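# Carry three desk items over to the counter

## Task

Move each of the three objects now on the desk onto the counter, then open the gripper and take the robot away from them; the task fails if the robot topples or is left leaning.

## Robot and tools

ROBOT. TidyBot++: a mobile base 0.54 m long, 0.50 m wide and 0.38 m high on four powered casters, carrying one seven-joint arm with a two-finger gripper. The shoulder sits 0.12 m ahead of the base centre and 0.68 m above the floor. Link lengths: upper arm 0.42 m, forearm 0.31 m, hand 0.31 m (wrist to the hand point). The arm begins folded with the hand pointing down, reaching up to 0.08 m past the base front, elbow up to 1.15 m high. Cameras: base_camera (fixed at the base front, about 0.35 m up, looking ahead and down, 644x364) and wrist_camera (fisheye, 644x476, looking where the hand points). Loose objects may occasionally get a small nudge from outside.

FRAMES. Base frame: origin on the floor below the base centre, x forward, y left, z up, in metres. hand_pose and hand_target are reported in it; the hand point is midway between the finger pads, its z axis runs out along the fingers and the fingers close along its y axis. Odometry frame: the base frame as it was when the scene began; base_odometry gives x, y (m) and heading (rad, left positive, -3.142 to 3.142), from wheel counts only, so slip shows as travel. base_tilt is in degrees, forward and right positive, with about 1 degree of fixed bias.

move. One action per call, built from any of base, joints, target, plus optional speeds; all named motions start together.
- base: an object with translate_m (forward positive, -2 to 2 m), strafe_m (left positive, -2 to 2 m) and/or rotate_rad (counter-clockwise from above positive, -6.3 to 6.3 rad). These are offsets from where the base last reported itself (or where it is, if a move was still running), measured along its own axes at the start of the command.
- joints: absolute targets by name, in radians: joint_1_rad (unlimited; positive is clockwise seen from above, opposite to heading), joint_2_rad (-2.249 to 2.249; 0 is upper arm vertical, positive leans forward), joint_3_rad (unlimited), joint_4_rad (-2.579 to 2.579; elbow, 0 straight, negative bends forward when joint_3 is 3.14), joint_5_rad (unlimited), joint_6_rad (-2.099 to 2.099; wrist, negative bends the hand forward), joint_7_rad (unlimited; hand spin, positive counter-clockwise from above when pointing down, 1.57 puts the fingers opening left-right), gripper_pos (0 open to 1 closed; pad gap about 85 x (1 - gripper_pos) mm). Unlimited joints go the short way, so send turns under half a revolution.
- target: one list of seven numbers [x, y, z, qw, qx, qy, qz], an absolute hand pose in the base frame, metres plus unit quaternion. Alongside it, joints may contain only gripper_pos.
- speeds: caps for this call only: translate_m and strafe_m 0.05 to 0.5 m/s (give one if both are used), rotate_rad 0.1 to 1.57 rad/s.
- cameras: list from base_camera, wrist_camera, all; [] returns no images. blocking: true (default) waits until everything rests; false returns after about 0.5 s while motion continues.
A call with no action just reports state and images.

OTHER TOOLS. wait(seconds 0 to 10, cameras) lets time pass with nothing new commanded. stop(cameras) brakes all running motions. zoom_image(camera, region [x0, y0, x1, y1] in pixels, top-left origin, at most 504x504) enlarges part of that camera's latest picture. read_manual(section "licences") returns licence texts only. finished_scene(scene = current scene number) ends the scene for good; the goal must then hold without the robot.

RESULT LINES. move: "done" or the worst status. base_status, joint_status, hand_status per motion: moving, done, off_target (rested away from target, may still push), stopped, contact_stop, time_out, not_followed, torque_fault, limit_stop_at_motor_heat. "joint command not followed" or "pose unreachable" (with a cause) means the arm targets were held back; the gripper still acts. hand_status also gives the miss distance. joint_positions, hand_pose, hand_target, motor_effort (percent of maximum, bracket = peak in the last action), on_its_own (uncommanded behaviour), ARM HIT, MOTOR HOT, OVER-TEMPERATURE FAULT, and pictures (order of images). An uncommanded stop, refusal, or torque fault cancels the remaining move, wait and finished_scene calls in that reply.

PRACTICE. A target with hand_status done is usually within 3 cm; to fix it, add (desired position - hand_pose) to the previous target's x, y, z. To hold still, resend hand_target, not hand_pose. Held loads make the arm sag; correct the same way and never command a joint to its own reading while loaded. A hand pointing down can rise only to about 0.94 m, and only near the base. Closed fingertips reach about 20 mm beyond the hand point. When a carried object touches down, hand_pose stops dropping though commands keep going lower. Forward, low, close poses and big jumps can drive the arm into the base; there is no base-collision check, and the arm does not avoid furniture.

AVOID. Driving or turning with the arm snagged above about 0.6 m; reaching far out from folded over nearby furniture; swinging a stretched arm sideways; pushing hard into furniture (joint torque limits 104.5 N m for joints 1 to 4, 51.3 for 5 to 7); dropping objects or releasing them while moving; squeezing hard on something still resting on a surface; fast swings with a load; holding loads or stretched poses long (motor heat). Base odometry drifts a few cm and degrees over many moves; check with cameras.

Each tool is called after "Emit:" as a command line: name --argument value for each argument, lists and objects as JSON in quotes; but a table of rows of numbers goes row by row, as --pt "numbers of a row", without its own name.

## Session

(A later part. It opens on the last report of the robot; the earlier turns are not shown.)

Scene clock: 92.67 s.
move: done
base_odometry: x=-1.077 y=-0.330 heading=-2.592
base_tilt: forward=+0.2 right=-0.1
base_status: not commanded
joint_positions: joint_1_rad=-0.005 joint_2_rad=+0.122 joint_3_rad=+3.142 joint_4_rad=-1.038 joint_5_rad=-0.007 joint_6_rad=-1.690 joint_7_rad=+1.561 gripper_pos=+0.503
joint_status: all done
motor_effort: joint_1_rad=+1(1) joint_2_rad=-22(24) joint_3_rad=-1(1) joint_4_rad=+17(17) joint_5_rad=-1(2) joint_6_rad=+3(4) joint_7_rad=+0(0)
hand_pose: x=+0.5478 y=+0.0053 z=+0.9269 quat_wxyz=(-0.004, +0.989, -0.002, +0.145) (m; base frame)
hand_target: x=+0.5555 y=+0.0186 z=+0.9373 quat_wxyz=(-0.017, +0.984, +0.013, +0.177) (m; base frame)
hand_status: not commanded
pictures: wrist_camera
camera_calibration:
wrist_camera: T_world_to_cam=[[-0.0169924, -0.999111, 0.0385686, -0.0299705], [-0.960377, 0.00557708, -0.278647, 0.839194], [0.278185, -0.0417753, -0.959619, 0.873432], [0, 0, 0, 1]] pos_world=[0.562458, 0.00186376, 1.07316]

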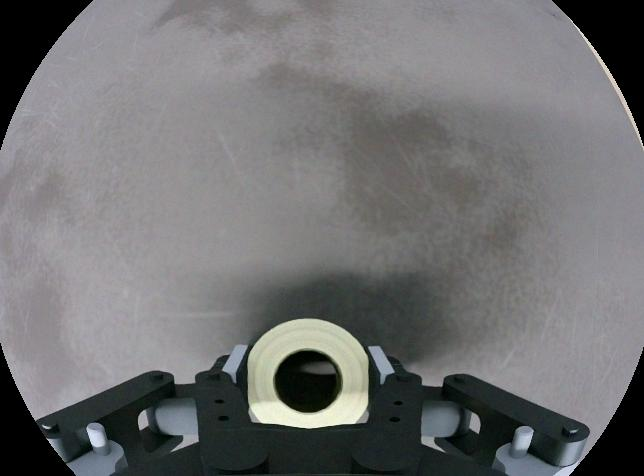

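Emit:
move --joints '{"gripper_pos": 0.51}' --cameras '[]'

Emit:
move --joints '{"gripper_pos": 0.46}' --cameras '[]'

Emit:
move --joints '{"gripper_pos": 0.35}' --cameras '["wrist_camera"]'

Emit:
move --joints '{"gripper_pos": 0.0}' --cameras '[]'

Emit:
move --joints '{"joint_2_rad": 0.1, "joint_4_rad": -0.85, "joint_6_rad": -1.83}' --cameras '["wrist_camera"]'

Scene clock: 93.43 s.
move: done
base_odometry: x=-1.077 y=-0.330 heading=-2.592
base_tilt: forward=+0.2 right=+0.0
base_status: not commanded
joint_positions: joint_1_rad=-0.005 joint_2_rad=+0.122 joint_3_rad=+3.142 joint_4_rad=-1.038 joint_5_rad=-0.007 joint_6_rad=-1.690 joint_7_rad=+1.561 gripper_pos=+0.503
joint_status: all done
motor_effort: joint_1_rad=+1(1) joint_2_rad=-22(22) joint_3_rad=-1(1) joint_4_rad=+16(17) joint_5_rad=-1(2) joint_6_rad=+3(4) joint_7_rad=+0(1)
hand_pose: x=+0.5478 y=+0.0053 z=+0.9269 quat_wxyz=(-0.004, +0.989, -0.002, +0.145) (m; base frame)
hand_target: x=+0.5555 y=+0.0186 z=+0.9373 quat_wxyz=(-0.017, +0.984, +0.013, +0.177) (m; base frame)
hand_status: not commanded
pictures: none
No camera images: "cameras" was empty.

Scene clock: 93.90 s.
move: done
base_odometry: x=-1.077 y=-0.330 heading=-2.592
base_tilt: forward=+0.1 right=-0.1
base_status: not commanded
joint_positions: joint_1_rad=-0.005 joint_2_rad=+0.122 joint_3_rad=+3.142 joint_4_rad=-1.039 joint_5_rad=-0.007 joint_6_rad=-1.690 joint_7_rad=+1.561 gripper_pos=+0.459
joint_status: all done
motor_effort: joint_1_rad=+1(1) joint_2_rad=-22(23) joint_3_rad=+0(1) joint_4_rad=+16(18) joint_5_rad=-1(2) joint_6_rad=+3(4) joint_7_rad=+0(1)
hand_pose: x=+0.5476 y=+0.0053 z=+0.9265 quat_wxyz=(-0.004, +0.989, -0.002, +0.145) (m; base frame)
hand_target: x=+0.5555 y=+0.0186 z=+0.9373 quat_wxyz=(-0.017, +0.984, +0.013, +0.177) (m; base frame)
hand_status: not commanded
pictures: none
No camera images: "cameras" was empty.

Scene clock: 94.43 s.
move: done
base_odometry: x=-1.077 y=-0.330 heading=-2.592
base_tilt: forward=+0.2 right=-0.1
base_status: not commanded
joint_positions: joint_1_rad=-0.005 joint_2_rad=+0.122 joint_3_rad=+3.142 joint_4_rad=-1.039 joint_5_rad=-0.007 joint_6_rad=-1.690 joint_7_rad=+1.561 gripper_pos=+0.350
joint_status: all done
motor_effort: joint_1_rad=+1(1) joint_2_rad=-22(23) joint_3_rad=-1(1) joint_4_rad=+17(17) joint_5_rad=-1(2) joint_6_rad=+3(4) joint_7_rad=+0(1)
hand_pose: x=+0.5476 y=+0.0053 z=+0.9265 quat_wxyz=(-0.004, +0.989, -0.002, +0.145) (m; base frame)
hand_target: x=+0.5555 y=+0.0186 z=+0.9373 quat_wxyz=(-0.017, +0.984, +0.013, +0.177) (m; base frame)
hand_status: not commanded
pictures: wrist_camera
camera_calibration:
wrist_camera: T_world_to_cam=[[-0.0169564, -0.999111, 0.0385874, -0.0299973], [-0.96066, 0.00557975, -0.27767, 0.838096], [0.277208, -0.0417777, -0.959901, 0.873929], [0, 0, 0, 1]] pos_world=[0.562358, 0.00186376, 1.07276]

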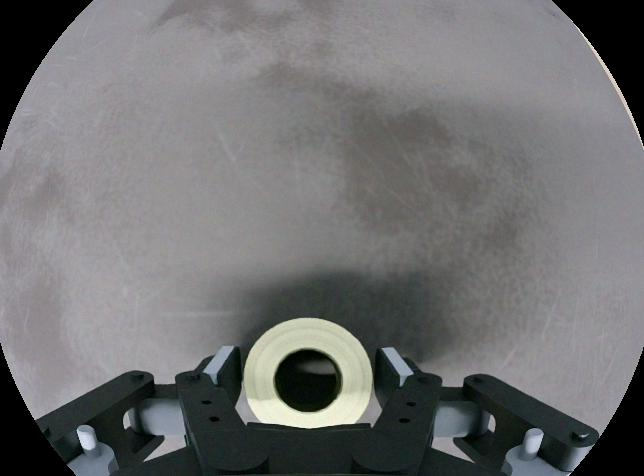

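Scene clock: 95.17 s.
move: done
base_odometry: x=-1.077 y=-0.330 heading=-2.592
base_tilt: forward=+0.2 right=-0.1
base_status: not commanded
joint_positions: joint_1_rad=-0.005 joint_2_rad=+0.122 joint_3_rad=+3.142 joint_4_rad=-1.039 joint_5_rad=-0.007 joint_6_rad=-1.690 joint_7_rad=+1.561 gripper_pos=+0.000
joint_status: all done
motor_effort: joint_1_rad=+1(1) joint_2_rad=-22(23) joint_3_rad=-1(1) joint_4_rad=+16(17) joint_5_rad=-1(2) joint_6_rad=+3(3) joint_7_rad=+1(1)
hand_pose: x=+0.5476 y=+0.0053 z=+0.9265 quat_wxyz=(-0.004, +0.989, -0.002, +0.145) (m; base frame)
hand_target: x=+0.5555 y=+0.0186 z=+0.9373 quat_wxyz=(-0.017, +0.984, +0.013, +0.177) (m; base frame)
hand_status: not commanded
pictures: none
No camera images: "cameras" was empty.

Scene clock: 96.33 s.
move: done
base_odometry: x=-1.077 y=-0.330 heading=-2.592
base_tilt: forward=+0.2 right=-0.1
base_status: not commanded
joint_positions: joint_1_rad=-0.005 joint_2_rad=+0.117 joint_3_rad=+3.142 joint_4_rad=-0.862 joint_5_rad=-0.007 joint_6_rad=-1.770 joint_7_rad=+1.561 gripper_pos=+0.000
joint_status: all done
motor_effort: joint_1_rad=+1(1) joint_2_rad=-21(24) joint_3_rad=-1(1) joint_4_rad=+15(18) joint_5_rad=-2(2) joint_6_rad=+3(5) joint_7_rad=+0(1)
hand_pose: x=+0.5481 y=+0.0053 z=+0.9875 quat_wxyz=(-0.005, +0.981, -0.002, +0.195) (m; base frame)
hand_target: x=+0.5264 y=+0.0177 z=+0.9923 quat_wxyz=(-0.016, +0.983, +0.016, +0.180) (m; base frame)
hand_status: not commanded
pictures: wrist_camera
camera_calibration:
wrist_camera: T_world_to_cam=[[-0.0203479, -0.999122, 0.0366191, -0.0285319], [-0.92743, 0.00518172, -0.373961, 0.932352], [0.373443, -0.041571, -0.926721, 0.846787], [0, 0, 0, 1]] pos_world=[0.547884, 0.00186372, 1.13444]

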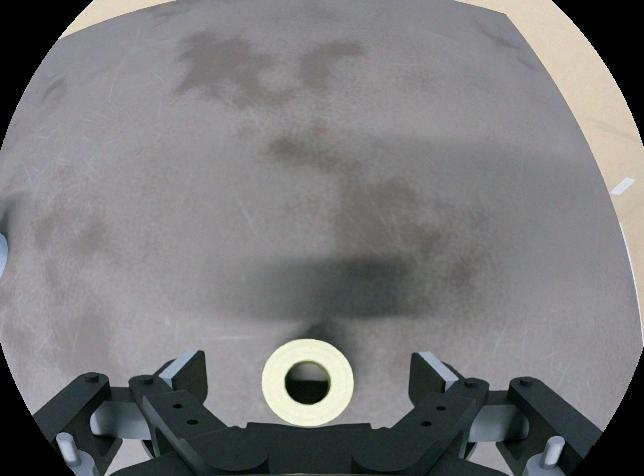

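Emit:
move --joints '{"joint_2_rad": 0.06, "joint_4_rad": -0.75, "joint_6_rad": -1.7}' --base '{"translate_m": -0.47}' --cameras '["wrist_camera"]'

Emit:
move --base '{"translate_m": -1.78, "strafe_m": 1.08, "rotate_rad": 3.142}' --cameras '["wrist_camera"]'

Scene clock: 99.33 s.
move: done
base_odometry: x=-0.676 y=-0.085 heading=-2.593
base_tilt: forward=+0.1 right=+0.0
base_status: done
joint_positions: joint_1_rad=-0.005 joint_2_rad=+0.057 joint_3_rad=+3.142 joint_4_rad=-0.759 joint_5_rad=-0.007 joint_6_rad=-1.732 joint_7_rad=+1.561 gripper_pos=+0.000
joint_status: all done
motor_effort: joint_1_rad=+1(4) joint_2_rad=-18(28) joint_3_rad=+0(2) joint_4_rad=+15(17) joint_5_rad=-1(2) joint_6_rad=+5(7) joint_7_rad=+0(1)
hand_pose: x=+0.5463 y=+0.0055 z=+1.0592 quat_wxyz=(-0.005, +0.956, -0.001, +0.293) (m; base frame)
hand_target: x=+0.5553 y=+0.0185 z=+1.0674 quat_wxyz=(-0.017, +0.950, +0.015, +0.310) (m; base frame)
hand_status: not commanded
pictures: wrist_camera
camera_calibration:
wrist_camera: T_world_to_cam=[[-0.0266402, -0.999175, 0.0306652, -0.0211687], [-0.83394, 0.00529875, -0.551829, 1.09489], [0.551211, -0.0402738, -0.833393, 0.718004], [0, 0, 0, 1]] pos_world=[0.516739, 0.001964, 1.20322]

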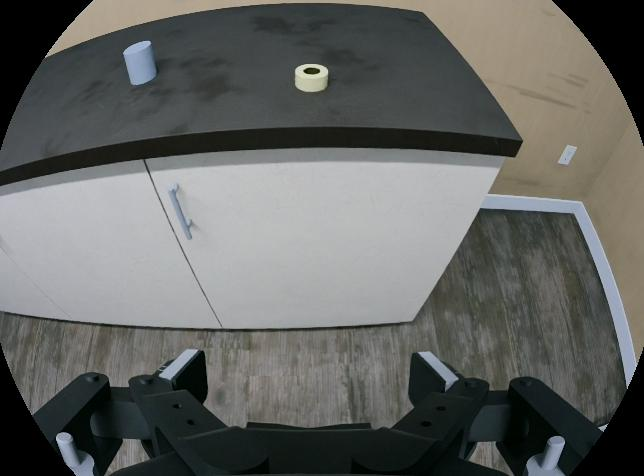

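Scene clock: 105.70 s.
move: done
base_odometry: x=+1.406 y=-0.077 heading=+0.550
base_tilt: forward=+0.2 right=+0.0
base_status: done
joint_positions: joint_1_rad=-0.005 joint_2_rad=+0.059 joint_3_rad=+3.142 joint_4_rad=-0.759 joint_5_rad=-0.007 joint_6_rad=-1.732 joint_7_rad=+1.561 gripper_pos=+0.000
joint_status: not commanded
motor_effort: joint_1_rad=+1(3) joint_2_rad=-18(21) joint_3_rad=-1(3) joint_4_rad=+15(16) joint_5_rad=-1(3) joint_6_rad=+5(6) joint_7_rad=+0(1)
hand_pose: x=+0.5469 y=+0.0058 z=+1.0586 quat_wxyz=(-0.005, +0.956, -0.001, +0.292) (m; base frame)
hand_target: x=+0.5553 y=+0.0185 z=+1.0674 quat_wxyz=(-0.017, +0.950, +0.015, +0.310) (m; base frame)
hand_status: not commanded
pictures: wrist_camera
camera_calibration:
wrist_camera: T_world_to_cam=[[-0.0260975, -0.999189, 0.0306664, -0.0212114], [-0.834745, 0.00490336, -0.550615, 1.09419], [0.550018, -0.0399683, -0.834196, 0.718653], [0, 0, 0, 1]] pos_world=[0.51754, 0.00216398, 1.20262]

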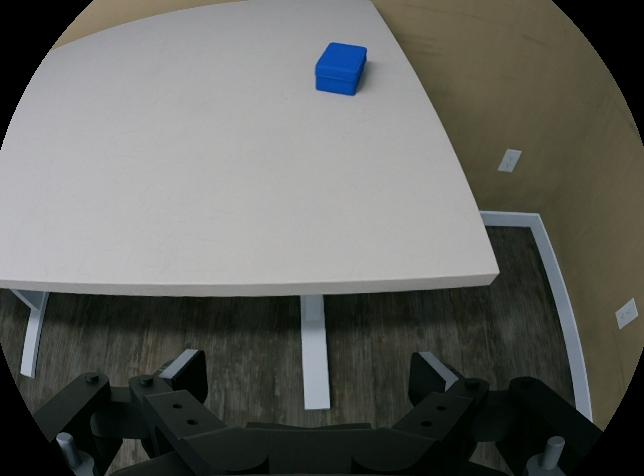

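Emit:
zoom_image --camera "wrist_camera" --region '[280, 20, 420, 120]'

Scaled by 3.600.

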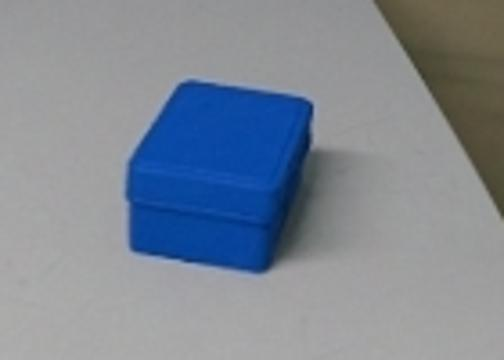

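Emit:
move --joints '{"joint_2_rad": 0.24, "joint_4_rad": -0.645, "joint_6_rad": -1.67}' --base '{"translate_m": 0.21, "strafe_m": 0.161, "rotate_rad": -0.27}' --cameras '["wrist_camera"]'

Scene clock: 109.53 s.
move: done
base_odometry: x=+1.501 y=+0.170 heading=+0.279
base_tilt: forward=+0.2 right=-0.1
base_status: done
joint_positions: joint_1_rad=-0.008 joint_2_rad=+0.243 joint_3_rad=+3.142 joint_4_rad=-0.659 joint_5_rad=-0.008 joint_6_rad=-1.720 joint_7_rad=+1.561 gripper_pos=+0.000
joint_status: all done
motor_effort: joint_1_rad=+1(3) joint_2_rad=-26(31) joint_3_rad=-1(3) joint_4_rad=+15(17) joint_5_rad=-1(2) joint_6_rad=+5(7) joint_7_rad=-1(1)
hand_pose: x=+0.6212 y=+0.0074 z=+1.0152 quat_wxyz=(-0.006, +0.966, +0.000, +0.257) (m; base frame)
hand_target: x=+0.6341 y=+0.0194 z=+1.0305 quat_wxyz=(-0.017, +0.957, +0.014, +0.289) (m; base frame)
hand_status: not commanded
pictures: wrist_camera
camera_calibration:
wrist_camera: T_world_to_cam=[[-0.0213673, -0.999234, 0.0327782, -0.0214234], [-0.872325, 0.00261535, -0.488919, 1.09315], [0.488459, -0.0390402, -0.871713, 0.71797], [0, 0, 0, 1]] pos_world=[0.602427, 0.0037637, 1.16103]

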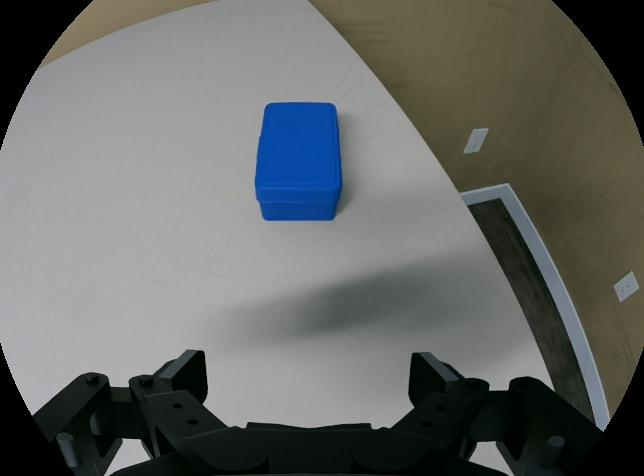

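Emit:
zoom_image --camera "wrist_camera" --region '[220, 80, 380, 240]'

Scaled by 3.150.

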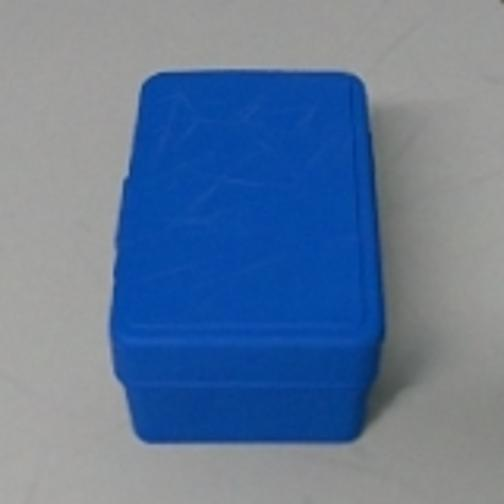

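Emit:
move --base '{"translate_m": 0.086, "strafe_m": 0.006}' --joints '{"joint_2_rad": 0.27, "joint_4_rad": -0.66, "joint_6_rad": -1.57}' --cameras '["wrist_camera"]'

Scene clock: 112.20 s.
move: done
base_odometry: x=+1.582 y=+0.199 heading=+0.279
base_tilt: forward=+0.2 right=+0.0
base_status: done
joint_positions: joint_1_rad=-0.008 joint_2_rad=+0.266 joint_3_rad=+3.142 joint_4_rad=-0.659 joint_5_rad=-0.008 joint_6_rad=-1.614 joint_7_rad=+1.561 gripper_pos=+0.000
joint_status: all done
motor_effort: joint_1_rad=+1(2) joint_2_rad=-27(31) joint_3_rad=-1(2) joint_4_rad=+15(17) joint_5_rad=-2(2) joint_6_rad=+6(6) joint_7_rad=+0(1)
hand_pose: x=+0.6570 y=+0.0077 z=+1.0204 quat_wxyz=(-0.006, +0.955, +0.000, +0.297) (m; base frame)
hand_target: x=+0.6691 y=+0.0200 z=+1.0260 quat_wxyz=(-0.018, +0.949, +0.013, +0.315) (m; base frame)
hand_status: not commanded
pictures: wrist_camera
camera_calibration:
wrist_camera: T_world_to_cam=[[-0.0245755, -0.999253, 0.029809, -0.0153499], [-0.82923, 0.00372141, -0.558895, 1.16991], [0.558366, -0.0384537, -0.828703, 0.615187], [0, 0, 0, 1]] pos_world=[0.626248, 0.00396404, 1.16412]

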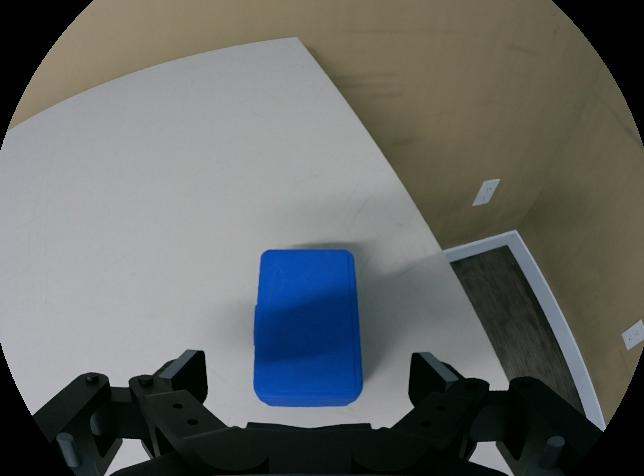

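Emit:
move --joints '{"joint_2_rad": 0.29, "joint_4_rad": -0.71, "joint_6_rad": -1.50}' --cameras '["wrist_camera"]'

Scene clock: 113.60 s.
move: done
base_odometry: x=+1.582 y=+0.199 heading=+0.279
base_tilt: forward=+0.1 right=+0.0
base_status: not commanded
joint_positions: joint_1_rad=-0.008 joint_2_rad=+0.275 joint_3_rad=+3.142 joint_4_rad=-0.701 joint_5_rad=-0.008 joint_6_rad=-1.550 joint_7_rad=+1.561 gripper_pos=+0.000
joint_status: all done
motor_effort: joint_1_rad=+1(1) joint_2_rad=-28(30) joint_3_rad=-1(1) joint_4_rad=+17(18) joint_5_rad=-1(2) joint_6_rad=+5(7) joint_7_rad=+0(1)
hand_pose: x=+0.6732 y=+0.0078 z=+1.0091 quat_wxyz=(-0.006, +0.953, +0.000, +0.303) (m; base frame)
hand_target: x=+0.6897 y=+0.0203 z=+1.0056 quat_wxyz=(-0.019, +0.949, +0.012, +0.315) (m; base frame)
hand_status: not commanded
pictures: wrist_camera
camera_calibration:
wrist_camera: T_world_to_cam=[[-0.0253468, -0.999255, 0.0291032, -0.0133445], [-0.821403, 0.00422456, -0.570333, 1.18331], [0.569785, -0.0383615, -0.820898, 0.581251], [0, 0, 0, 1]] pos_world=[0.640451, 0.00396416, 1.15242]

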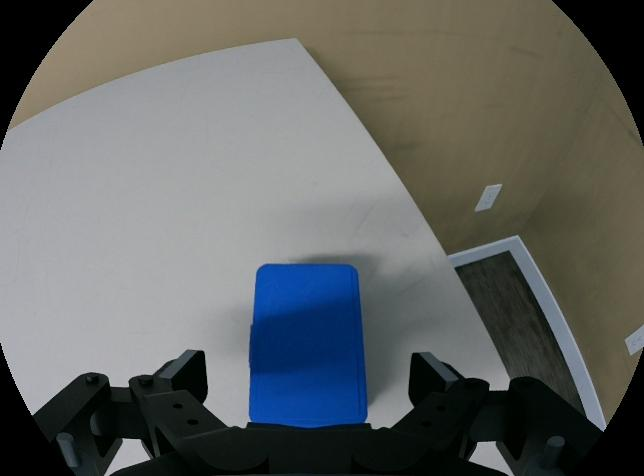

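Emit:
move --joints '{"joint_2_rad": 0.31, "joint_4_rad": -0.755, "joint_6_rad": -1.445}' --cameras '[]'

Emit:
move --joints '{"joint_2_rad": 0.32, "joint_4_rad": -0.776, "joint_6_rad": -1.42}' --cameras '["wrist_camera"]'

Scene clock: 114.60 s.
move: done
base_odometry: x=+1.582 y=+0.199 heading=+0.279
base_tilt: forward=+0.1 right=+0.0
base_status: not commanded
joint_positions: joint_1_rad=-0.008 joint_2_rad=+0.292 joint_3_rad=+3.142 joint_4_rad=-0.744 joint_5_rad=-0.008 joint_6_rad=-1.496 joint_7_rad=+1.561 gripper_pos=+0.000
joint_status: all done
motor_effort: joint_1_rad=+1(1) joint_2_rad=-28(31) joint_3_rad=-1(1) joint_4_rad=+17(19) joint_5_rad=-1(2) joint_6_rad=+6(6) joint_7_rad=+0(1)
hand_pose: x=+0.6889 y=+0.0079 z=+0.9895 quat_wxyz=(-0.006, +0.954, +0.000, +0.300) (m; base frame)
hand_target: x=+0.7057 y=+0.0205 z=+0.9838 quat_wxyz=(-0.019, +0.950, +0.011, +0.310) (m; base frame)
hand_status: not commanded
pictures: none
No camera images: "cameras" was empty.

Scene clock: 115.30 s.
move: done
base_odometry: x=+1.582 y=+0.199 heading=+0.279
base_tilt: forward=+0.1 right=-0.1
base_status: not commanded
joint_positions: joint_1_rad=-0.008 joint_2_rad=+0.298 joint_3_rad=+3.142 joint_4_rad=-0.766 joint_5_rad=-0.008 joint_6_rad=-1.470 joint_7_rad=+1.561 gripper_pos=+0.000
joint_status: all done
motor_effort: joint_1_rad=+1(1) joint_2_rad=-30(31) joint_3_rad=-1(1) joint_4_rad=+17(18) joint_5_rad=-2(2) joint_6_rad=+6(6) joint_7_rad=+1(1)
hand_pose: x=+0.6952 y=+0.0080 z=+0.9809 quat_wxyz=(-0.006, +0.954, +0.000, +0.299) (m; base frame)
hand_target: x=+0.7128 y=+0.0206 z=+0.9728 quat_wxyz=(-0.019, +0.951, +0.011, +0.308) (m; base frame)
hand_status: not commanded
pictures: wrist_camera
camera_calibration:
wrist_camera: T_world_to_cam=[[-0.0255835, -0.999252, 0.0289997, -0.0114682], [-0.826501, 0.00482399, -0.562915, 1.18144], [0.562354, -0.0383696, -0.826006, 0.555732], [0, 0, 0, 1]] pos_world=[0.663647, 0.00416428, 1.12442]

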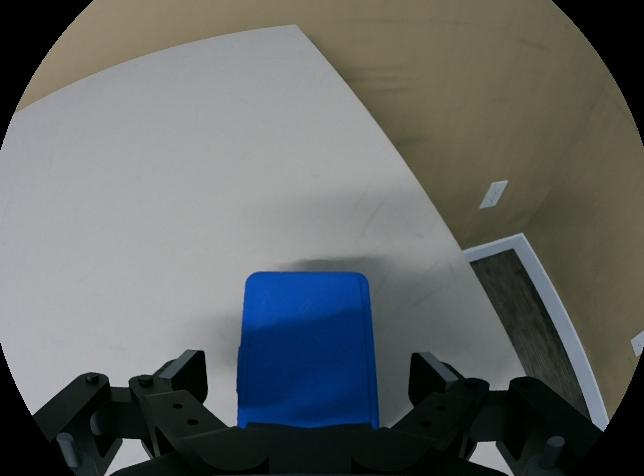

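Emit:
move --joints '{"joint_2_rad": 0.338, "joint_4_rad": -0.776, "joint_6_rad": -1.42}' --cameras '["wrist_camera"]'

Scene clock: 116.17 s.
move: done
base_odometry: x=+1.582 y=+0.199 heading=+0.279
base_tilt: forward=+0.1 right=+0.0
base_status: not commanded
joint_positions: joint_1_rad=-0.008 joint_2_rad=+0.316 joint_3_rad=+3.142 joint_4_rad=-0.767 joint_5_rad=-0.008 joint_6_rad=-1.470 joint_7_rad=+1.561 gripper_pos=+0.000
joint_status: all done
motor_effort: joint_1_rad=+1(1) joint_2_rad=-30(32) joint_3_rad=-1(1) joint_4_rad=+17(18) joint_5_rad=-1(1) joint_6_rad=+6(7) joint_7_rad=+0(1)
hand_pose: x=+0.7001 y=+0.0080 z=+0.9704 quat_wxyz=(-0.006, +0.957, -0.001, +0.290) (m; base frame)
hand_target: x=+0.7179 y=+0.0207 z=+0.9620 quat_wxyz=(-0.019, +0.954, +0.011, +0.299) (m; base frame)
hand_status: not commanded
pictures: wrist_camera
camera_calibration:
wrist_camera: T_world_to_cam=[[-0.0250695, -0.999245, 0.0296867, -0.0120977], [-0.836703, 0.00472179, -0.547636, 1.17196], [0.547082, -0.0385679, -0.83619, 0.564887], [0, 0, 0, 1]] pos_world=[0.671242, 0.00416422, 1.11452]

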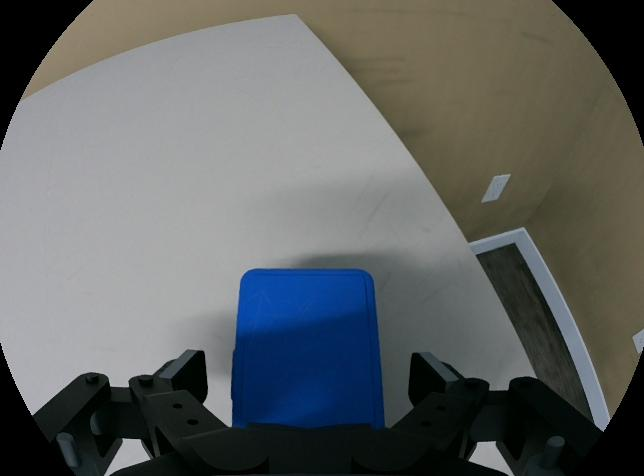

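Emit:
move --joints '{"gripper_pos": 0.3}' --cameras '["wrist_camera"]'

Emit:
move --joints '{"gripper_pos": 0.36}' --cameras '["wrist_camera"]'

Scene clock: 117.07 s.
move: done
base_odometry: x=+1.582 y=+0.199 heading=+0.279
base_tilt: forward=+0.2 right=-0.1
base_status: not commanded
joint_positions: joint_1_rad=-0.008 joint_2_rad=+0.316 joint_3_rad=+3.142 joint_4_rad=-0.767 joint_5_rad=-0.008 joint_6_rad=-1.470 joint_7_rad=+1.561 gripper_pos=+0.300
joint_status: all done
motor_effort: joint_1_rad=+1(1) joint_2_rad=-30(31) joint_3_rad=-1(1) joint_4_rad=+17(18) joint_5_rad=-1(2) joint_6_rad=+6(6) joint_7_rad=+0(1)
hand_pose: x=+0.7001 y=+0.0080 z=+0.9704 quat_wxyz=(-0.006, +0.957, -0.001, +0.290) (m; base frame)
hand_target: x=+0.7179 y=+0.0207 z=+0.9620 quat_wxyz=(-0.019, +0.954, +0.011, +0.299) (m; base frame)
hand_status: not commanded
pictures: wrist_camera
camera_calibration:
wrist_camera: T_world_to_cam=[[-0.0250695, -0.999245, 0.0296867, -0.0120977], [-0.836703, 0.00472179, -0.547636, 1.17196], [0.547082, -0.0385679, -0.83619, 0.564887], [0, 0, 0, 1]] pos_world=[0.671242, 0.00416422, 1.11452]

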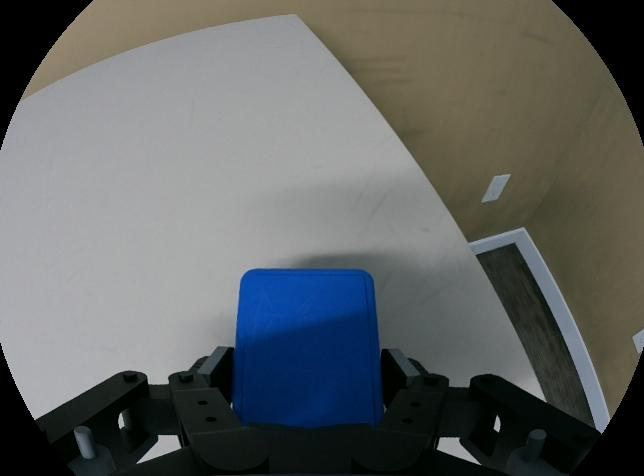

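Scene clock: 117.57 s.
move: done
base_odometry: x=+1.582 y=+0.199 heading=+0.279
base_tilt: forward=+0.2 right=+0.0
base_status: not commanded
joint_positions: joint_1_rad=-0.008 joint_2_rad=+0.316 joint_3_rad=+3.142 joint_4_rad=-0.767 joint_5_rad=-0.008 joint_6_rad=-1.468 joint_7_rad=+1.561 gripper_pos=+0.354
joint_status: all done
motor_effort: joint_1_rad=+1(1) joint_2_rad=-27(30) joint_3_rad=-1(1) joint_4_rad=+16(18) joint_5_rad=-2(2) joint_6_rad=+5(6) joint_7_rad=+0(1)
hand_pose: x=+0.7008 y=+0.0080 z=+0.9707 quat_wxyz=(-0.006, +0.957, -0.001, +0.291) (m; base frame)
hand_target: x=+0.7179 y=+0.0207 z=+0.9620 quat_wxyz=(-0.019, +0.954, +0.011, +0.299) (m; base frame)
hand_status: not commanded
pictures: wrist_camera
camera_calibration:
wrist_camera: T_world_to_cam=[[-0.0250887, -0.999249, 0.0295396, -0.0119196], [-0.835348, 0.00472338, -0.549701, 1.17385], [0.549149, -0.0384671, -0.834839, 0.562024], [0, 0, 0, 1]] pos_world=[0.671642, 0.00416424, 1.11482]

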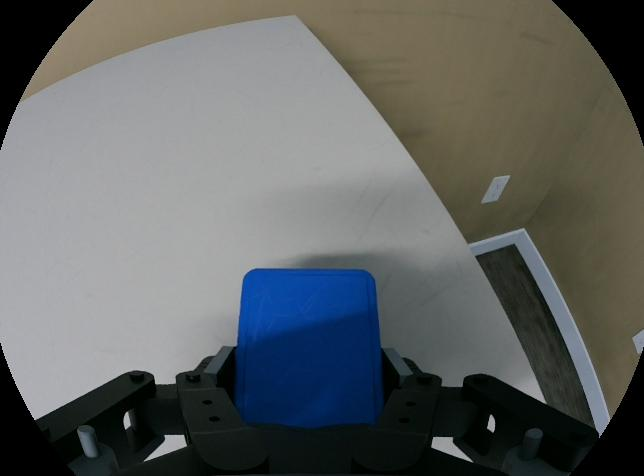

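Emit:
move --joints '{"gripper_pos": 0.42}' --cameras '[]'

Emit:
move --joints '{"gripper_pos": 0.47}' --cameras '["wrist_camera"]'

Scene clock: 118.17 s.
move: off_target
base_odometry: x=+1.582 y=+0.199 heading=+0.279
base_tilt: forward=+0.2 right=+0.0
base_status: not commanded
joint_positions: joint_1_rad=-0.008 joint_2_rad=+0.316 joint_3_rad=+3.142 joint_4_rad=-0.766 joint_5_rad=-0.008 joint_6_rad=-1.465 joint_7_rad=+1.561 gripper_pos=+0.390
joint_status: gripper_pos off_target (ended at +0.390, target +0.420)
motor_effort: joint_1_rad=+1(2) joint_2_rad=-26(29) joint_3_rad=-1(1) joint_4_rad=+15(16) joint_5_rad=-1(1) joint_6_rad=+5(5) joint_7_rad=+0(1)
hand_pose: x=+0.7015 y=+0.0080 z=+0.9714 quat_wxyz=(-0.006, +0.956, -0.001, +0.293) (m; base frame)
hand_target: x=+0.7179 y=+0.0207 z=+0.9620 quat_wxyz=(-0.019, +0.954, +0.011, +0.299) (m; base frame)
hand_status: not commanded
pictures: none
No camera images: "cameras" was empty.

Scene clock: 118.63 s.
move: off_target
base_odometry: x=+1.582 y=+0.199 heading=+0.279
base_tilt: forward=+0.1 right=+0.0
base_status: not commanded
joint_positions: joint_1_rad=-0.008 joint_2_rad=+0.316 joint_3_rad=+3.142 joint_4_rad=-0.766 joint_5_rad=-0.008 joint_6_rad=-1.465 joint_7_rad=+1.561 gripper_pos=+0.390
joint_status: gripper_pos off_target (ended at +0.390, target +0.470)
motor_effort: joint_1_rad=+1(1) joint_2_rad=-26(27) joint_3_rad=-1(1) joint_4_rad=+15(16) joint_5_rad=-1(2) joint_6_rad=+5(5) joint_7_rad=-1(1)
hand_pose: x=+0.7015 y=+0.0080 z=+0.9714 quat_wxyz=(-0.006, +0.956, -0.001, +0.293) (m; base frame)
hand_target: x=+0.7179 y=+0.0207 z=+0.9620 quat_wxyz=(-0.019, +0.954, +0.011, +0.299) (m; base frame)
hand_status: not commanded
pictures: wrist_camera
camera_calibration:
wrist_camera: T_world_to_cam=[[-0.0252539, -0.999248, 0.0294171, -0.0116791], [-0.833833, 0.00482304, -0.551996, 1.17592], [0.551439, -0.038469, -0.833328, 0.559051], [0, 0, 0, 1]] pos_world=[0.671943, 0.00416426, 1.11532]

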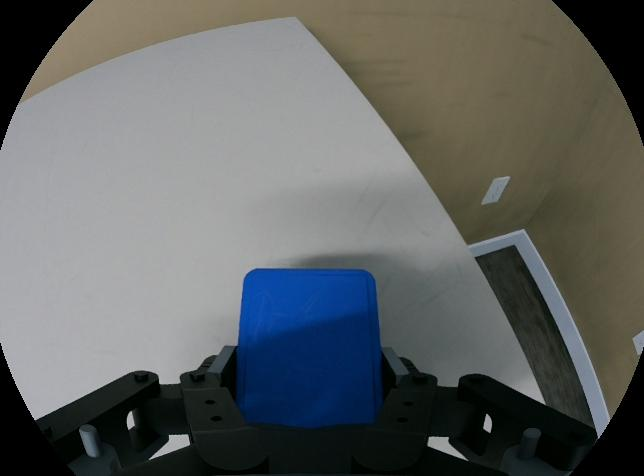

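Emit:
move --joints '{"joint_2_rad": 0.25, "joint_4_rad": -0.77, "joint_6_rad": -1.46}' --cameras '["wrist_camera"]'

Scene clock: 119.83 s.
move: done
base_odometry: x=+1.582 y=+0.199 heading=+0.279
base_tilt: forward=+0.1 right=-0.1
base_status: not commanded
joint_positions: joint_1_rad=-0.008 joint_2_rad=+0.273 joint_3_rad=+3.142 joint_4_rad=-0.772 joint_5_rad=-0.008 joint_6_rad=-1.465 joint_7_rad=+1.561 gripper_pos=+0.390
joint_status: all done
motor_effort: joint_1_rad=+1(1) joint_2_rad=-29(34) joint_3_rad=-1(1) joint_4_rad=+18(19) joint_5_rad=-1(2) joint_6_rad=+7(7) joint_7_rad=+0(1)
hand_pose: x=+0.6879 y=+0.0079 z=+0.9939 quat_wxyz=(-0.006, +0.950, +0.000, +0.311) (m; base frame)
hand_target: x=+0.6818 y=+0.0203 z=+1.0086 quat_wxyz=(-0.019, +0.946, +0.012, +0.325) (m; base frame)
hand_status: not commanded
pictures: wrist_camera
camera_calibration:
wrist_camera: T_world_to_cam=[[-0.0263208, -0.999255, 0.0282126, -0.010822], [-0.81225, 0.00492662, -0.583289, 1.19324], [0.582716, -0.0382684, -0.811774, 0.542404], [0, 0, 0, 1]] pos_world=[0.652854, 0.00406432, 1.13662]

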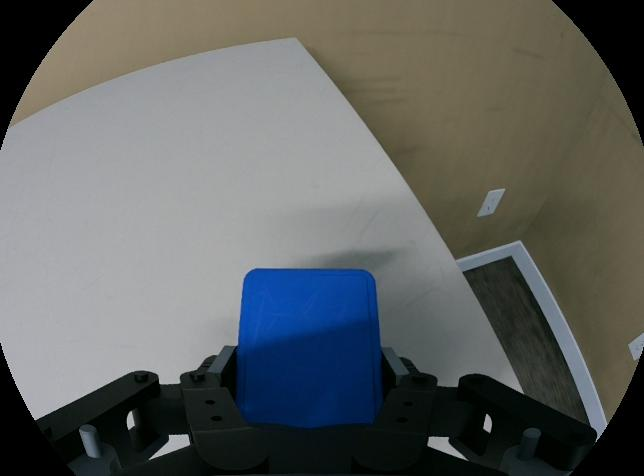

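Emit:
move --joints '{"joint_2_rad": 0.19, "joint_4_rad": -0.77, "joint_6_rad": -1.52, "gripper_pos": 0.52}' --cameras '[]'

Emit:
move --base '{"translate_m": -0.42}' --joints '{"joint_2_rad": 0.03, "joint_4_rad": -0.80, "joint_6_rad": -1.72}' --cameras '["wrist_camera"]'

Scene clock: 120.87 s.
move: off_target
base_odometry: x=+1.582 y=+0.199 heading=+0.279
base_tilt: forward=+0.2 right=-0.1
base_status: not commanded
joint_positions: joint_1_rad=-0.008 joint_2_rad=+0.207 joint_3_rad=+3.142 joint_4_rad=-0.772 joint_5_rad=-0.008 joint_6_rad=-1.478 joint_7_rad=+1.561 gripper_pos=+0.390
joint_status: gripper_pos off_target (ended at +0.390, target +0.520); the others done
motor_effort: joint_1_rad=+1(1) joint_2_rad=-27(32) joint_3_rad=-1(1) joint_4_rad=+18(19) joint_5_rad=-1(2) joint_6_rad=+7(7) joint_7_rad=+0(1)
hand_pose: x=+0.6631 y=+0.0077 z=+1.0282 quat_wxyz=(-0.007, +0.942, +0.000, +0.336) (m; base frame)
hand_target: x=+0.6468 y=+0.0199 z=+1.0298 quat_wxyz=(-0.018, +0.946, +0.013, +0.325) (m; base frame)
hand_status: not commanded
pictures: none
No camera images: "cameras" was empty.

Scene clock: 123.13 s.
move: done
base_odometry: x=+1.178 y=+0.083 heading=+0.279
base_tilt: forward=+0.2 right=+0.0
base_status: done
joint_positions: joint_1_rad=-0.008 joint_2_rad=+0.033 joint_3_rad=+3.142 joint_4_rad=-0.795 joint_5_rad=-0.008 joint_6_rad=-1.659 joint_7_rad=+1.561 gripper_pos=+0.390
joint_status: all done
motor_effort: joint_1_rad=+1(3) joint_2_rad=-18(32) joint_3_rad=-1(2) joint_4_rad=+16(20) joint_5_rad=-1(3) joint_6_rad=+7(7) joint_7_rad=+0(1)
hand_pose: x=+0.5537 y=+0.0069 z=+1.0680 quat_wxyz=(-0.006, +0.947, +0.000, +0.321) (m; base frame)
hand_target: x=+0.5367 y=+0.0183 z=+1.0562 quat_wxyz=(-0.016, +0.956, +0.015, +0.291) (m; base frame)
hand_status: not commanded
pictures: wrist_camera
camera_calibration:
wrist_camera: T_world_to_cam=[[-0.0257805, -0.999269, 0.0282244, -0.0177985], [-0.798988, 0.00362863, -0.601336, 1.1394], [0.600794, -0.0380537, -0.798498, 0.656546], [0, 0, 0, 1]] pos_world=[0.515463, 0.00306411, 1.20992]

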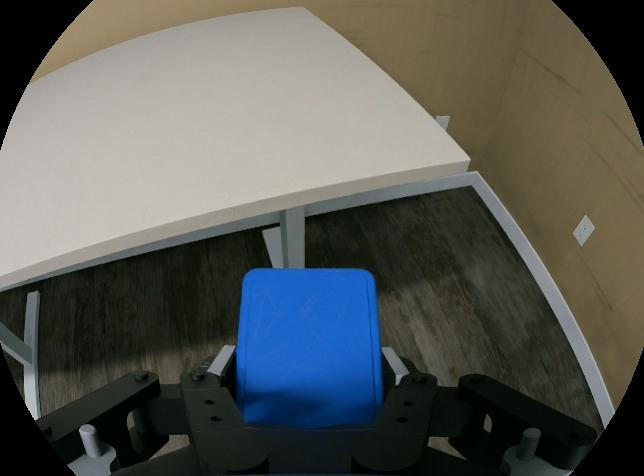

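Emit:
move --base '{"translate_m": -1.652, "strafe_m": -0.206, "rotate_rad": -2.87}' --cameras '["base_camera", "wrist_camera"]'

Scene clock: 129.23 s.
move: done
base_odometry: x=-0.353 y=-0.570 heading=-2.591
base_tilt: forward=+0.2 right=+0.0
base_status: done
joint_positions: joint_1_rad=-0.008 joint_2_rad=+0.033 joint_3_rad=+3.142 joint_4_rad=-0.796 joint_5_rad=-0.008 joint_6_rad=-1.661 joint_7_rad=+1.561 gripper_pos=+0.390
joint_status: not commanded
motor_effort: joint_1_rad=+1(3) joint_2_rad=-17(23) joint_3_rad=+0(2) joint_4_rad=+16(17) joint_5_rad=-1(3) joint_6_rad=+6(7) joint_7_rad=+0(1)
hand_pose: x=+0.5536 y=+0.0071 z=+1.0672 quat_wxyz=(-0.006, +0.947, +0.000, +0.320) (m; base frame)
hand_target: x=+0.5367 y=+0.0183 z=+1.0562 quat_wxyz=(-0.016, +0.956, +0.015, +0.291) (m; base frame)
hand_status: not commanded
pictures: base_camera, wrist_camera
camera_calibration:
wrist_camera: T_world_to_cam=[[-0.0252833, -0.999282, 0.0282276, -0.0178313], [-0.800664, 0.00333451, -0.599105, 1.13739], [0.59858, -0.0377481, -0.800173, 0.65898], [0, 0, 0, 1]] pos_world=[0.515763, 0.00326411, 1.20922]

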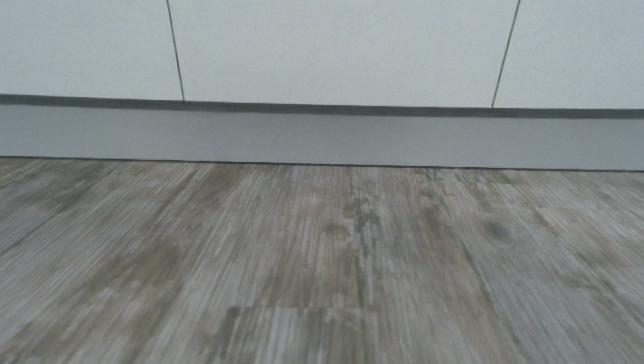

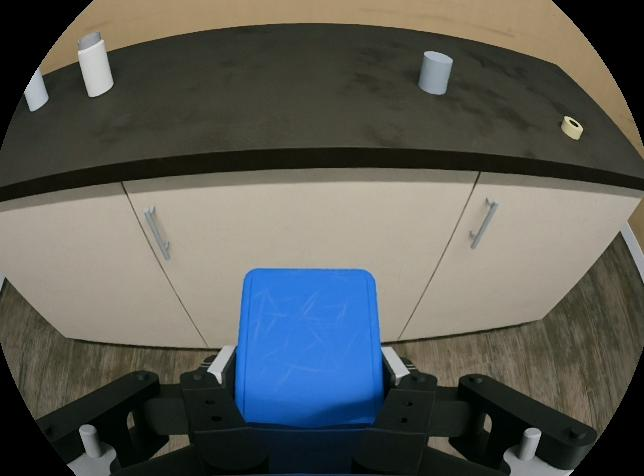

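Emit:
move --base '{"translate_m": 0.41}' --joints '{"joint_2_rad": 0.36, "joint_4_rad": -0.547, "joint_6_rad": -1.60}' --cameras '["wrist_camera"]'

Scene clock: 131.60 s.
move: done
base_odometry: x=-0.702 y=-0.784 heading=-2.591
base_tilt: forward=+0.2 right=+0.0
base_status: done
joint_positions: joint_1_rad=-0.008 joint_2_rad=+0.379 joint_3_rad=+3.142 joint_4_rad=-0.563 joint_5_rad=-0.008 joint_6_rad=-1.643 joint_7_rad=+1.561 gripper_pos=+0.390
joint_status: all done
motor_effort: joint_1_rad=+1(1) joint_2_rad=-32(41) joint_3_rad=-1(1) joint_4_rad=+16(19) joint_5_rad=-1(2) joint_6_rad=+5(8) joint_7_rad=+0(1)
hand_pose: x=+0.6935 y=+0.0082 z=+0.9931 quat_wxyz=(-0.006, +0.962, +0.000, +0.274) (m; base frame)
hand_target: x=+0.6989 y=+0.0202 z=+1.0188 quat_wxyz=(-0.018, +0.950, +0.013, +0.312) (m; base frame)
hand_status: not commanded
pictures: wrist_camera
camera_calibration:
wrist_camera: T_world_to_cam=[[-0.0225737, -0.999256, 0.0312665, -0.0160152], [-0.854169, 0.00302576, -0.519987, 1.16352], [0.519506, -0.0384449, -0.853602, 0.623952], [0, 0, 0, 1]] pos_world=[0.669336, 0.00446391, 1.13812]

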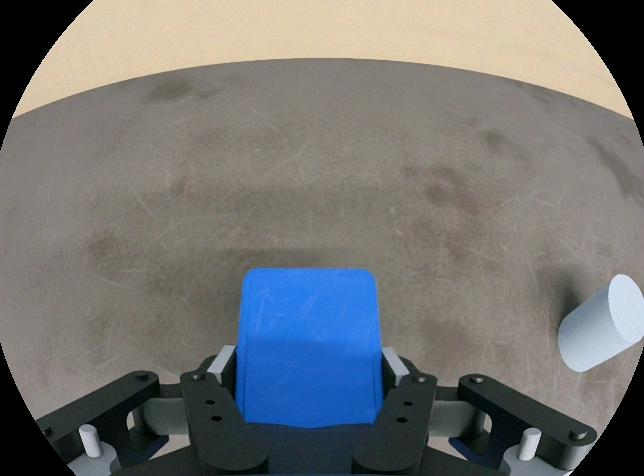

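Emit:
move --joints '{"joint_2_rad": 0.292, "joint_4_rad": -0.80, "joint_6_rad": -1.40}' --cameras '[]'

Emit:
move --joints '{"joint_2_rad": 0.28, "joint_4_rad": -0.85, "joint_6_rad": -1.36}' --cameras '["wrist_camera"]'

Scene clock: 133.20 s.
move: done
base_odometry: x=-0.702 y=-0.784 heading=-2.591
base_tilt: forward=+0.2 right=+0.0
base_status: not commanded
joint_positions: joint_1_rad=-0.008 joint_2_rad=+0.324 joint_3_rad=+3.142 joint_4_rad=-0.792 joint_5_rad=-0.008 joint_6_rad=-1.459 joint_7_rad=+1.561 gripper_pos=+0.390
joint_status: all done
motor_effort: joint_1_rad=+1(1) joint_2_rad=-32(34) joint_3_rad=-1(1) joint_4_rad=+18(19) joint_5_rad=-2(2) joint_6_rad=+6(8) joint_7_rad=+0(1)
hand_pose: x=+0.7024 y=+0.0082 z=+0.9563 quat_wxyz=(-0.006, +0.960, +0.000, +0.280) (m; base frame)
hand_target: x=+0.7070 y=+0.0206 z=+0.9819 quat_wxyz=(-0.019, +0.948, +0.011, +0.319) (m; base frame)
hand_status: not commanded
pictures: none
No camera images: "cameras" was empty.

Scene clock: 133.93 s.
move: done
base_odometry: x=-0.702 y=-0.784 heading=-2.591
base_tilt: forward=+0.2 right=-0.1
base_status: not commanded
joint_positions: joint_1_rad=-0.008 joint_2_rad=+0.308 joint_3_rad=+3.142 joint_4_rad=-0.843 joint_5_rad=-0.008 joint_6_rad=-1.416 joint_7_rad=+1.561 gripper_pos=+0.390
joint_status: all done
motor_effort: joint_1_rad=+1(1) joint_2_rad=-31(33) joint_3_rad=-1(1) joint_4_rad=+18(19) joint_5_rad=-1(2) joint_6_rad=+6(6) joint_7_rad=+0(1)
hand_pose: x=+0.7030 y=+0.0082 z=+0.9496 quat_wxyz=(-0.006, +0.959, -0.001, +0.283) (m; base frame)
hand_target: x=+0.7079 y=+0.0206 z=+0.9730 quat_wxyz=(-0.019, +0.947, +0.010, +0.320) (m; base frame)
hand_status: not commanded
pictures: wrist_camera
camera_calibration:
wrist_camera: T_world_to_cam=[[-0.0246333, -0.999252, 0.0298082, -0.0115972], [-0.844206, 0.00482215, -0.535997, 1.15722], [0.535452, -0.0383676, -0.843694, 0.56123], [0, 0, 0, 1]] pos_world=[0.676138, 0.00436428, 1.09412]

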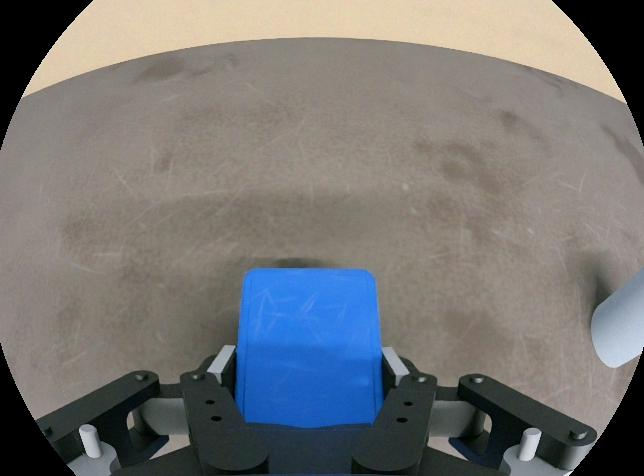

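Emit:
move --joints '{"joint_2_rad": 0.272, "joint_4_rad": -0.895, "joint_6_rad": -1.308}' --cameras '[]'

Emit:
move --joints '{"joint_2_rad": 0.267, "joint_4_rad": -0.917, "joint_6_rad": -1.290}' --cameras '["wrist_camera"]'

Scene clock: 135.37 s.
move: done
base_odometry: x=-0.702 y=-0.784 heading=-2.591
base_tilt: forward=+0.2 right=+0.0
base_status: not commanded
joint_positions: joint_1_rad=-0.008 joint_2_rad=+0.299 joint_3_rad=+3.142 joint_4_rad=-0.888 joint_5_rad=-0.008 joint_6_rad=-1.362 joint_7_rad=+1.561 gripper_pos=+0.390
joint_status: all done
motor_effort: joint_1_rad=+1(1) joint_2_rad=-31(33) joint_3_rad=-1(1) joint_4_rad=+18(20) joint_5_rad=-1(2) joint_6_rad=+6(6) joint_7_rad=+0(1)
hand_pose: x=+0.7083 y=+0.0082 z=+0.9431 quat_wxyz=(-0.006, +0.957, -0.001, +0.292) (m; base frame)
hand_target: x=+0.7132 y=+0.0206 z=+0.9662 quat_wxyz=(-0.019, +0.945, +0.009, +0.327) (m; base frame)
hand_status: not commanded
pictures: none
No camera images: "cameras" was empty.

Scene clock: 135.97 s.
move: done
base_odometry: x=-0.702 y=-0.784 heading=-2.591
base_tilt: forward=+0.2 right=+0.0
base_status: not commanded
joint_positions: joint_1_rad=-0.008 joint_2_rad=+0.295 joint_3_rad=+3.142 joint_4_rad=-0.910 joint_5_rad=-0.008 joint_6_rad=-1.343 joint_7_rad=+1.561 gripper_pos=+0.390
joint_status: all done
motor_effort: joint_1_rad=+1(1) joint_2_rad=-31(33) joint_3_rad=-1(1) joint_4_rad=+19(19) joint_5_rad=-1(2) joint_6_rad=+5(6) joint_7_rad=+0(1)
hand_pose: x=+0.7088 y=+0.0082 z=+0.9386 quat_wxyz=(-0.006, +0.956, -0.001, +0.292) (m; base frame)
hand_target: x=+0.7134 y=+0.0206 z=+0.9620 quat_wxyz=(-0.019, +0.945, +0.009, +0.327) (m; base frame)
hand_status: not commanded
pictures: wrist_camera
camera_calibration:
wrist_camera: T_world_to_cam=[[-0.0256144, -0.999252, 0.0289544, -0.00958448], [-0.834494, 0.00542552, -0.55099, 1.16339], [0.550421, -0.0382755, -0.834009, 0.529157], [0, 0, 0, 1]] pos_world=[0.679342, 0.00436442, 1.08262]

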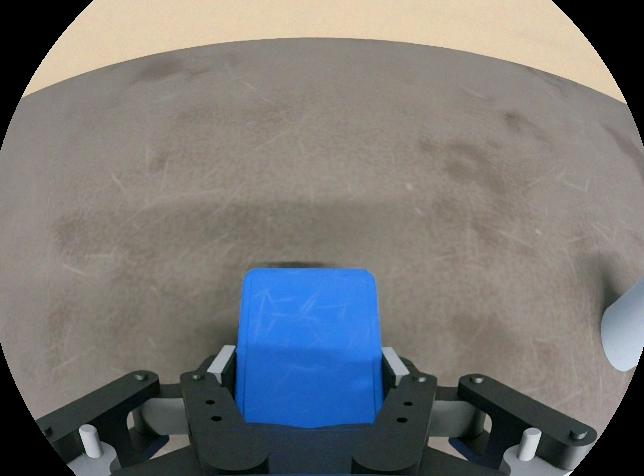

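Emit:
move --joints '{"joint_2_rad": 0.263, "joint_4_rad": -0.935, "joint_6_rad": -1.276}' --cameras '[]'

Emit:
move --joints '{"joint_2_rad": 0.26, "joint_4_rad": -0.948, "joint_6_rad": -1.266}' --cameras '[]'

Emit:
move --joints '{"joint_2_rad": 0.257, "joint_4_rad": -0.961, "joint_6_rad": -1.256}' --cameras '["wrist_camera"]'

Scene clock: 136.73 s.
move: done
base_odometry: x=-0.702 y=-0.784 heading=-2.591
base_tilt: forward=+0.2 right=-0.1
base_status: not commanded
joint_positions: joint_1_rad=-0.008 joint_2_rad=+0.291 joint_3_rad=+3.142 joint_4_rad=-0.929 joint_5_rad=-0.008 joint_6_rad=-1.329 joint_7_rad=+1.561 gripper_pos=+0.390
joint_status: all done
motor_effort: joint_1_rad=+1(1) joint_2_rad=-31(32) joint_3_rad=-1(1) joint_4_rad=+19(20) joint_5_rad=-1(2) joint_6_rad=+6(6) joint_7_rad=+0(0)
hand_pose: x=+0.7088 y=+0.0082 z=+0.9349 quat_wxyz=(-0.006, +0.956, -0.001, +0.292) (m; base frame)
hand_target: x=+0.7135 y=+0.0206 z=+0.9583 quat_wxyz=(-0.019, +0.945, +0.009, +0.327) (m; base frame)
hand_status: not commanded
pictures: none
No camera images: "cameras" was empty.

Scene clock: 137.30 s.
move: done
base_odometry: x=-0.702 y=-0.784 heading=-2.591
base_tilt: forward=+0.2 right=-0.1
base_status: not commanded
joint_positions: joint_1_rad=-0.008 joint_2_rad=+0.289 joint_3_rad=+3.142 joint_4_rad=-0.941 joint_5_rad=-0.008 joint_6_rad=-1.319 joint_7_rad=+1.561 gripper_pos=+0.390
joint_status: all done
motor_effort: joint_1_rad=+1(1) joint_2_rad=-31(32) joint_3_rad=-1(1) joint_4_rad=+19(20) joint_5_rad=-1(2) joint_6_rad=+6(6) joint_7_rad=+0(1)
hand_pose: x=+0.7088 y=+0.0082 z=+0.9322 quat_wxyz=(-0.006, +0.956, -0.001, +0.292) (m; base frame)
hand_target: x=+0.7134 y=+0.0206 z=+0.9557 quat_wxyz=(-0.019, +0.945, +0.009, +0.327) (m; base frame)
hand_status: not commanded
pictures: none
No camera images: "cameras" was empty.

Scene clock: 137.83 s.
move: done
base_odometry: x=-0.702 y=-0.784 heading=-2.591
base_tilt: forward=+0.2 right=+0.0
base_status: not commanded
joint_positions: joint_1_rad=-0.008 joint_2_rad=+0.284 joint_3_rad=+3.142 joint_4_rad=-0.952 joint_5_rad=-0.008 joint_6_rad=-1.308 joint_7_rad=+1.561 gripper_pos=+0.390
joint_status: all done
motor_effort: joint_1_rad=+1(1) joint_2_rad=-32(32) joint_3_rad=-1(1) joint_4_rad=+19(20) joint_5_rad=-1(2) joint_6_rad=+6(6) joint_7_rad=+0(1)
hand_pose: x=+0.7088 y=+0.0082 z=+0.9320 quat_wxyz=(-0.006, +0.956, -0.001, +0.295) (m; base frame)
hand_target: x=+0.7132 y=+0.0205 z=+0.9531 quat_wxyz=(-0.019, +0.945, +0.009, +0.327) (m; base frame)
hand_status: not commanded
pictures: wrist_camera
camera_calibration:
wrist_camera: T_world_to_cam=[[-0.0260713, -0.999247, 0.0287395, -0.00886702], [-0.831602, 0.005725, -0.555343, 1.16184], [0.55476, -0.0383783, -0.831125, 0.517905], [0, 0, 0, 1]] pos_world=[0.678642, 0.00436446, 1.07592]

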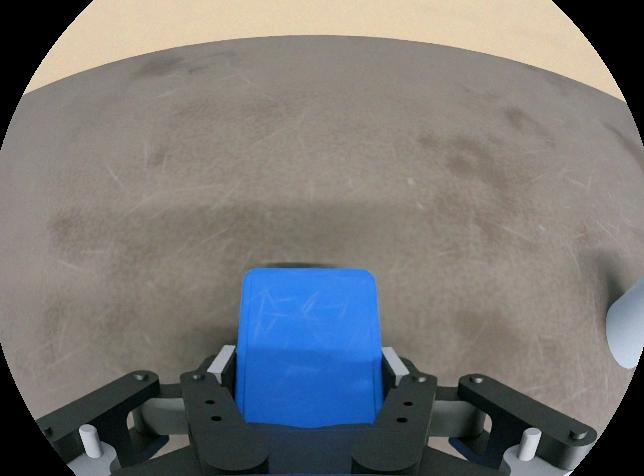

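Emit:
move --joints '{"joint_2_rad": 0.254, "joint_4_rad": -0.973, "joint_6_rad": -1.247}' --cameras '["wrist_camera"]'

Scene clock: 138.47 s.
move: done
base_odometry: x=-0.702 y=-0.784 heading=-2.591
base_tilt: forward=+0.2 right=-0.1
base_status: not commanded
joint_positions: joint_1_rad=-0.008 joint_2_rad=+0.278 joint_3_rad=+3.142 joint_4_rad=-0.961 joint_5_rad=-0.008 joint_6_rad=-1.298 joint_7_rad=+1.561 gripper_pos=+0.390
joint_status: all done
motor_effort: joint_1_rad=+1(1) joint_2_rad=-30(31) joint_3_rad=-1(1) joint_4_rad=+18(19) joint_5_rad=+0(2) joint_6_rad=+6(6) joint_7_rad=+0(1)
hand_pose: x=+0.7085 y=+0.0082 z=+0.9321 quat_wxyz=(-0.006, +0.955, -0.001, +0.297) (m; base frame)
hand_target: x=+0.7130 y=+0.0205 z=+0.9507 quat_wxyz=(-0.019, +0.945, +0.009, +0.327) (m; base frame)
hand_status: not commanded
pictures: wrist_camera
camera_calibration:
wrist_camera: T_world_to_cam=[[-0.026302, -0.999246, 0.0285503, -0.00863026], [-0.828738, 0.0058249, -0.559607, 1.1636], [0.559019, -0.0383795, -0.828266, 0.512412], [0, 0, 0, 1]] pos_world=[0.677644, 0.00426448, 1.07582]

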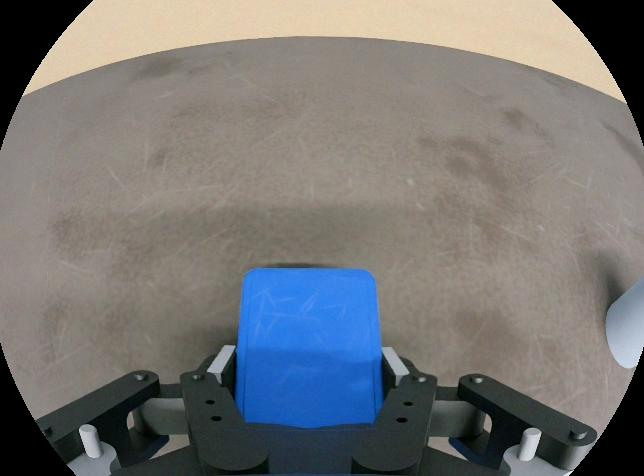

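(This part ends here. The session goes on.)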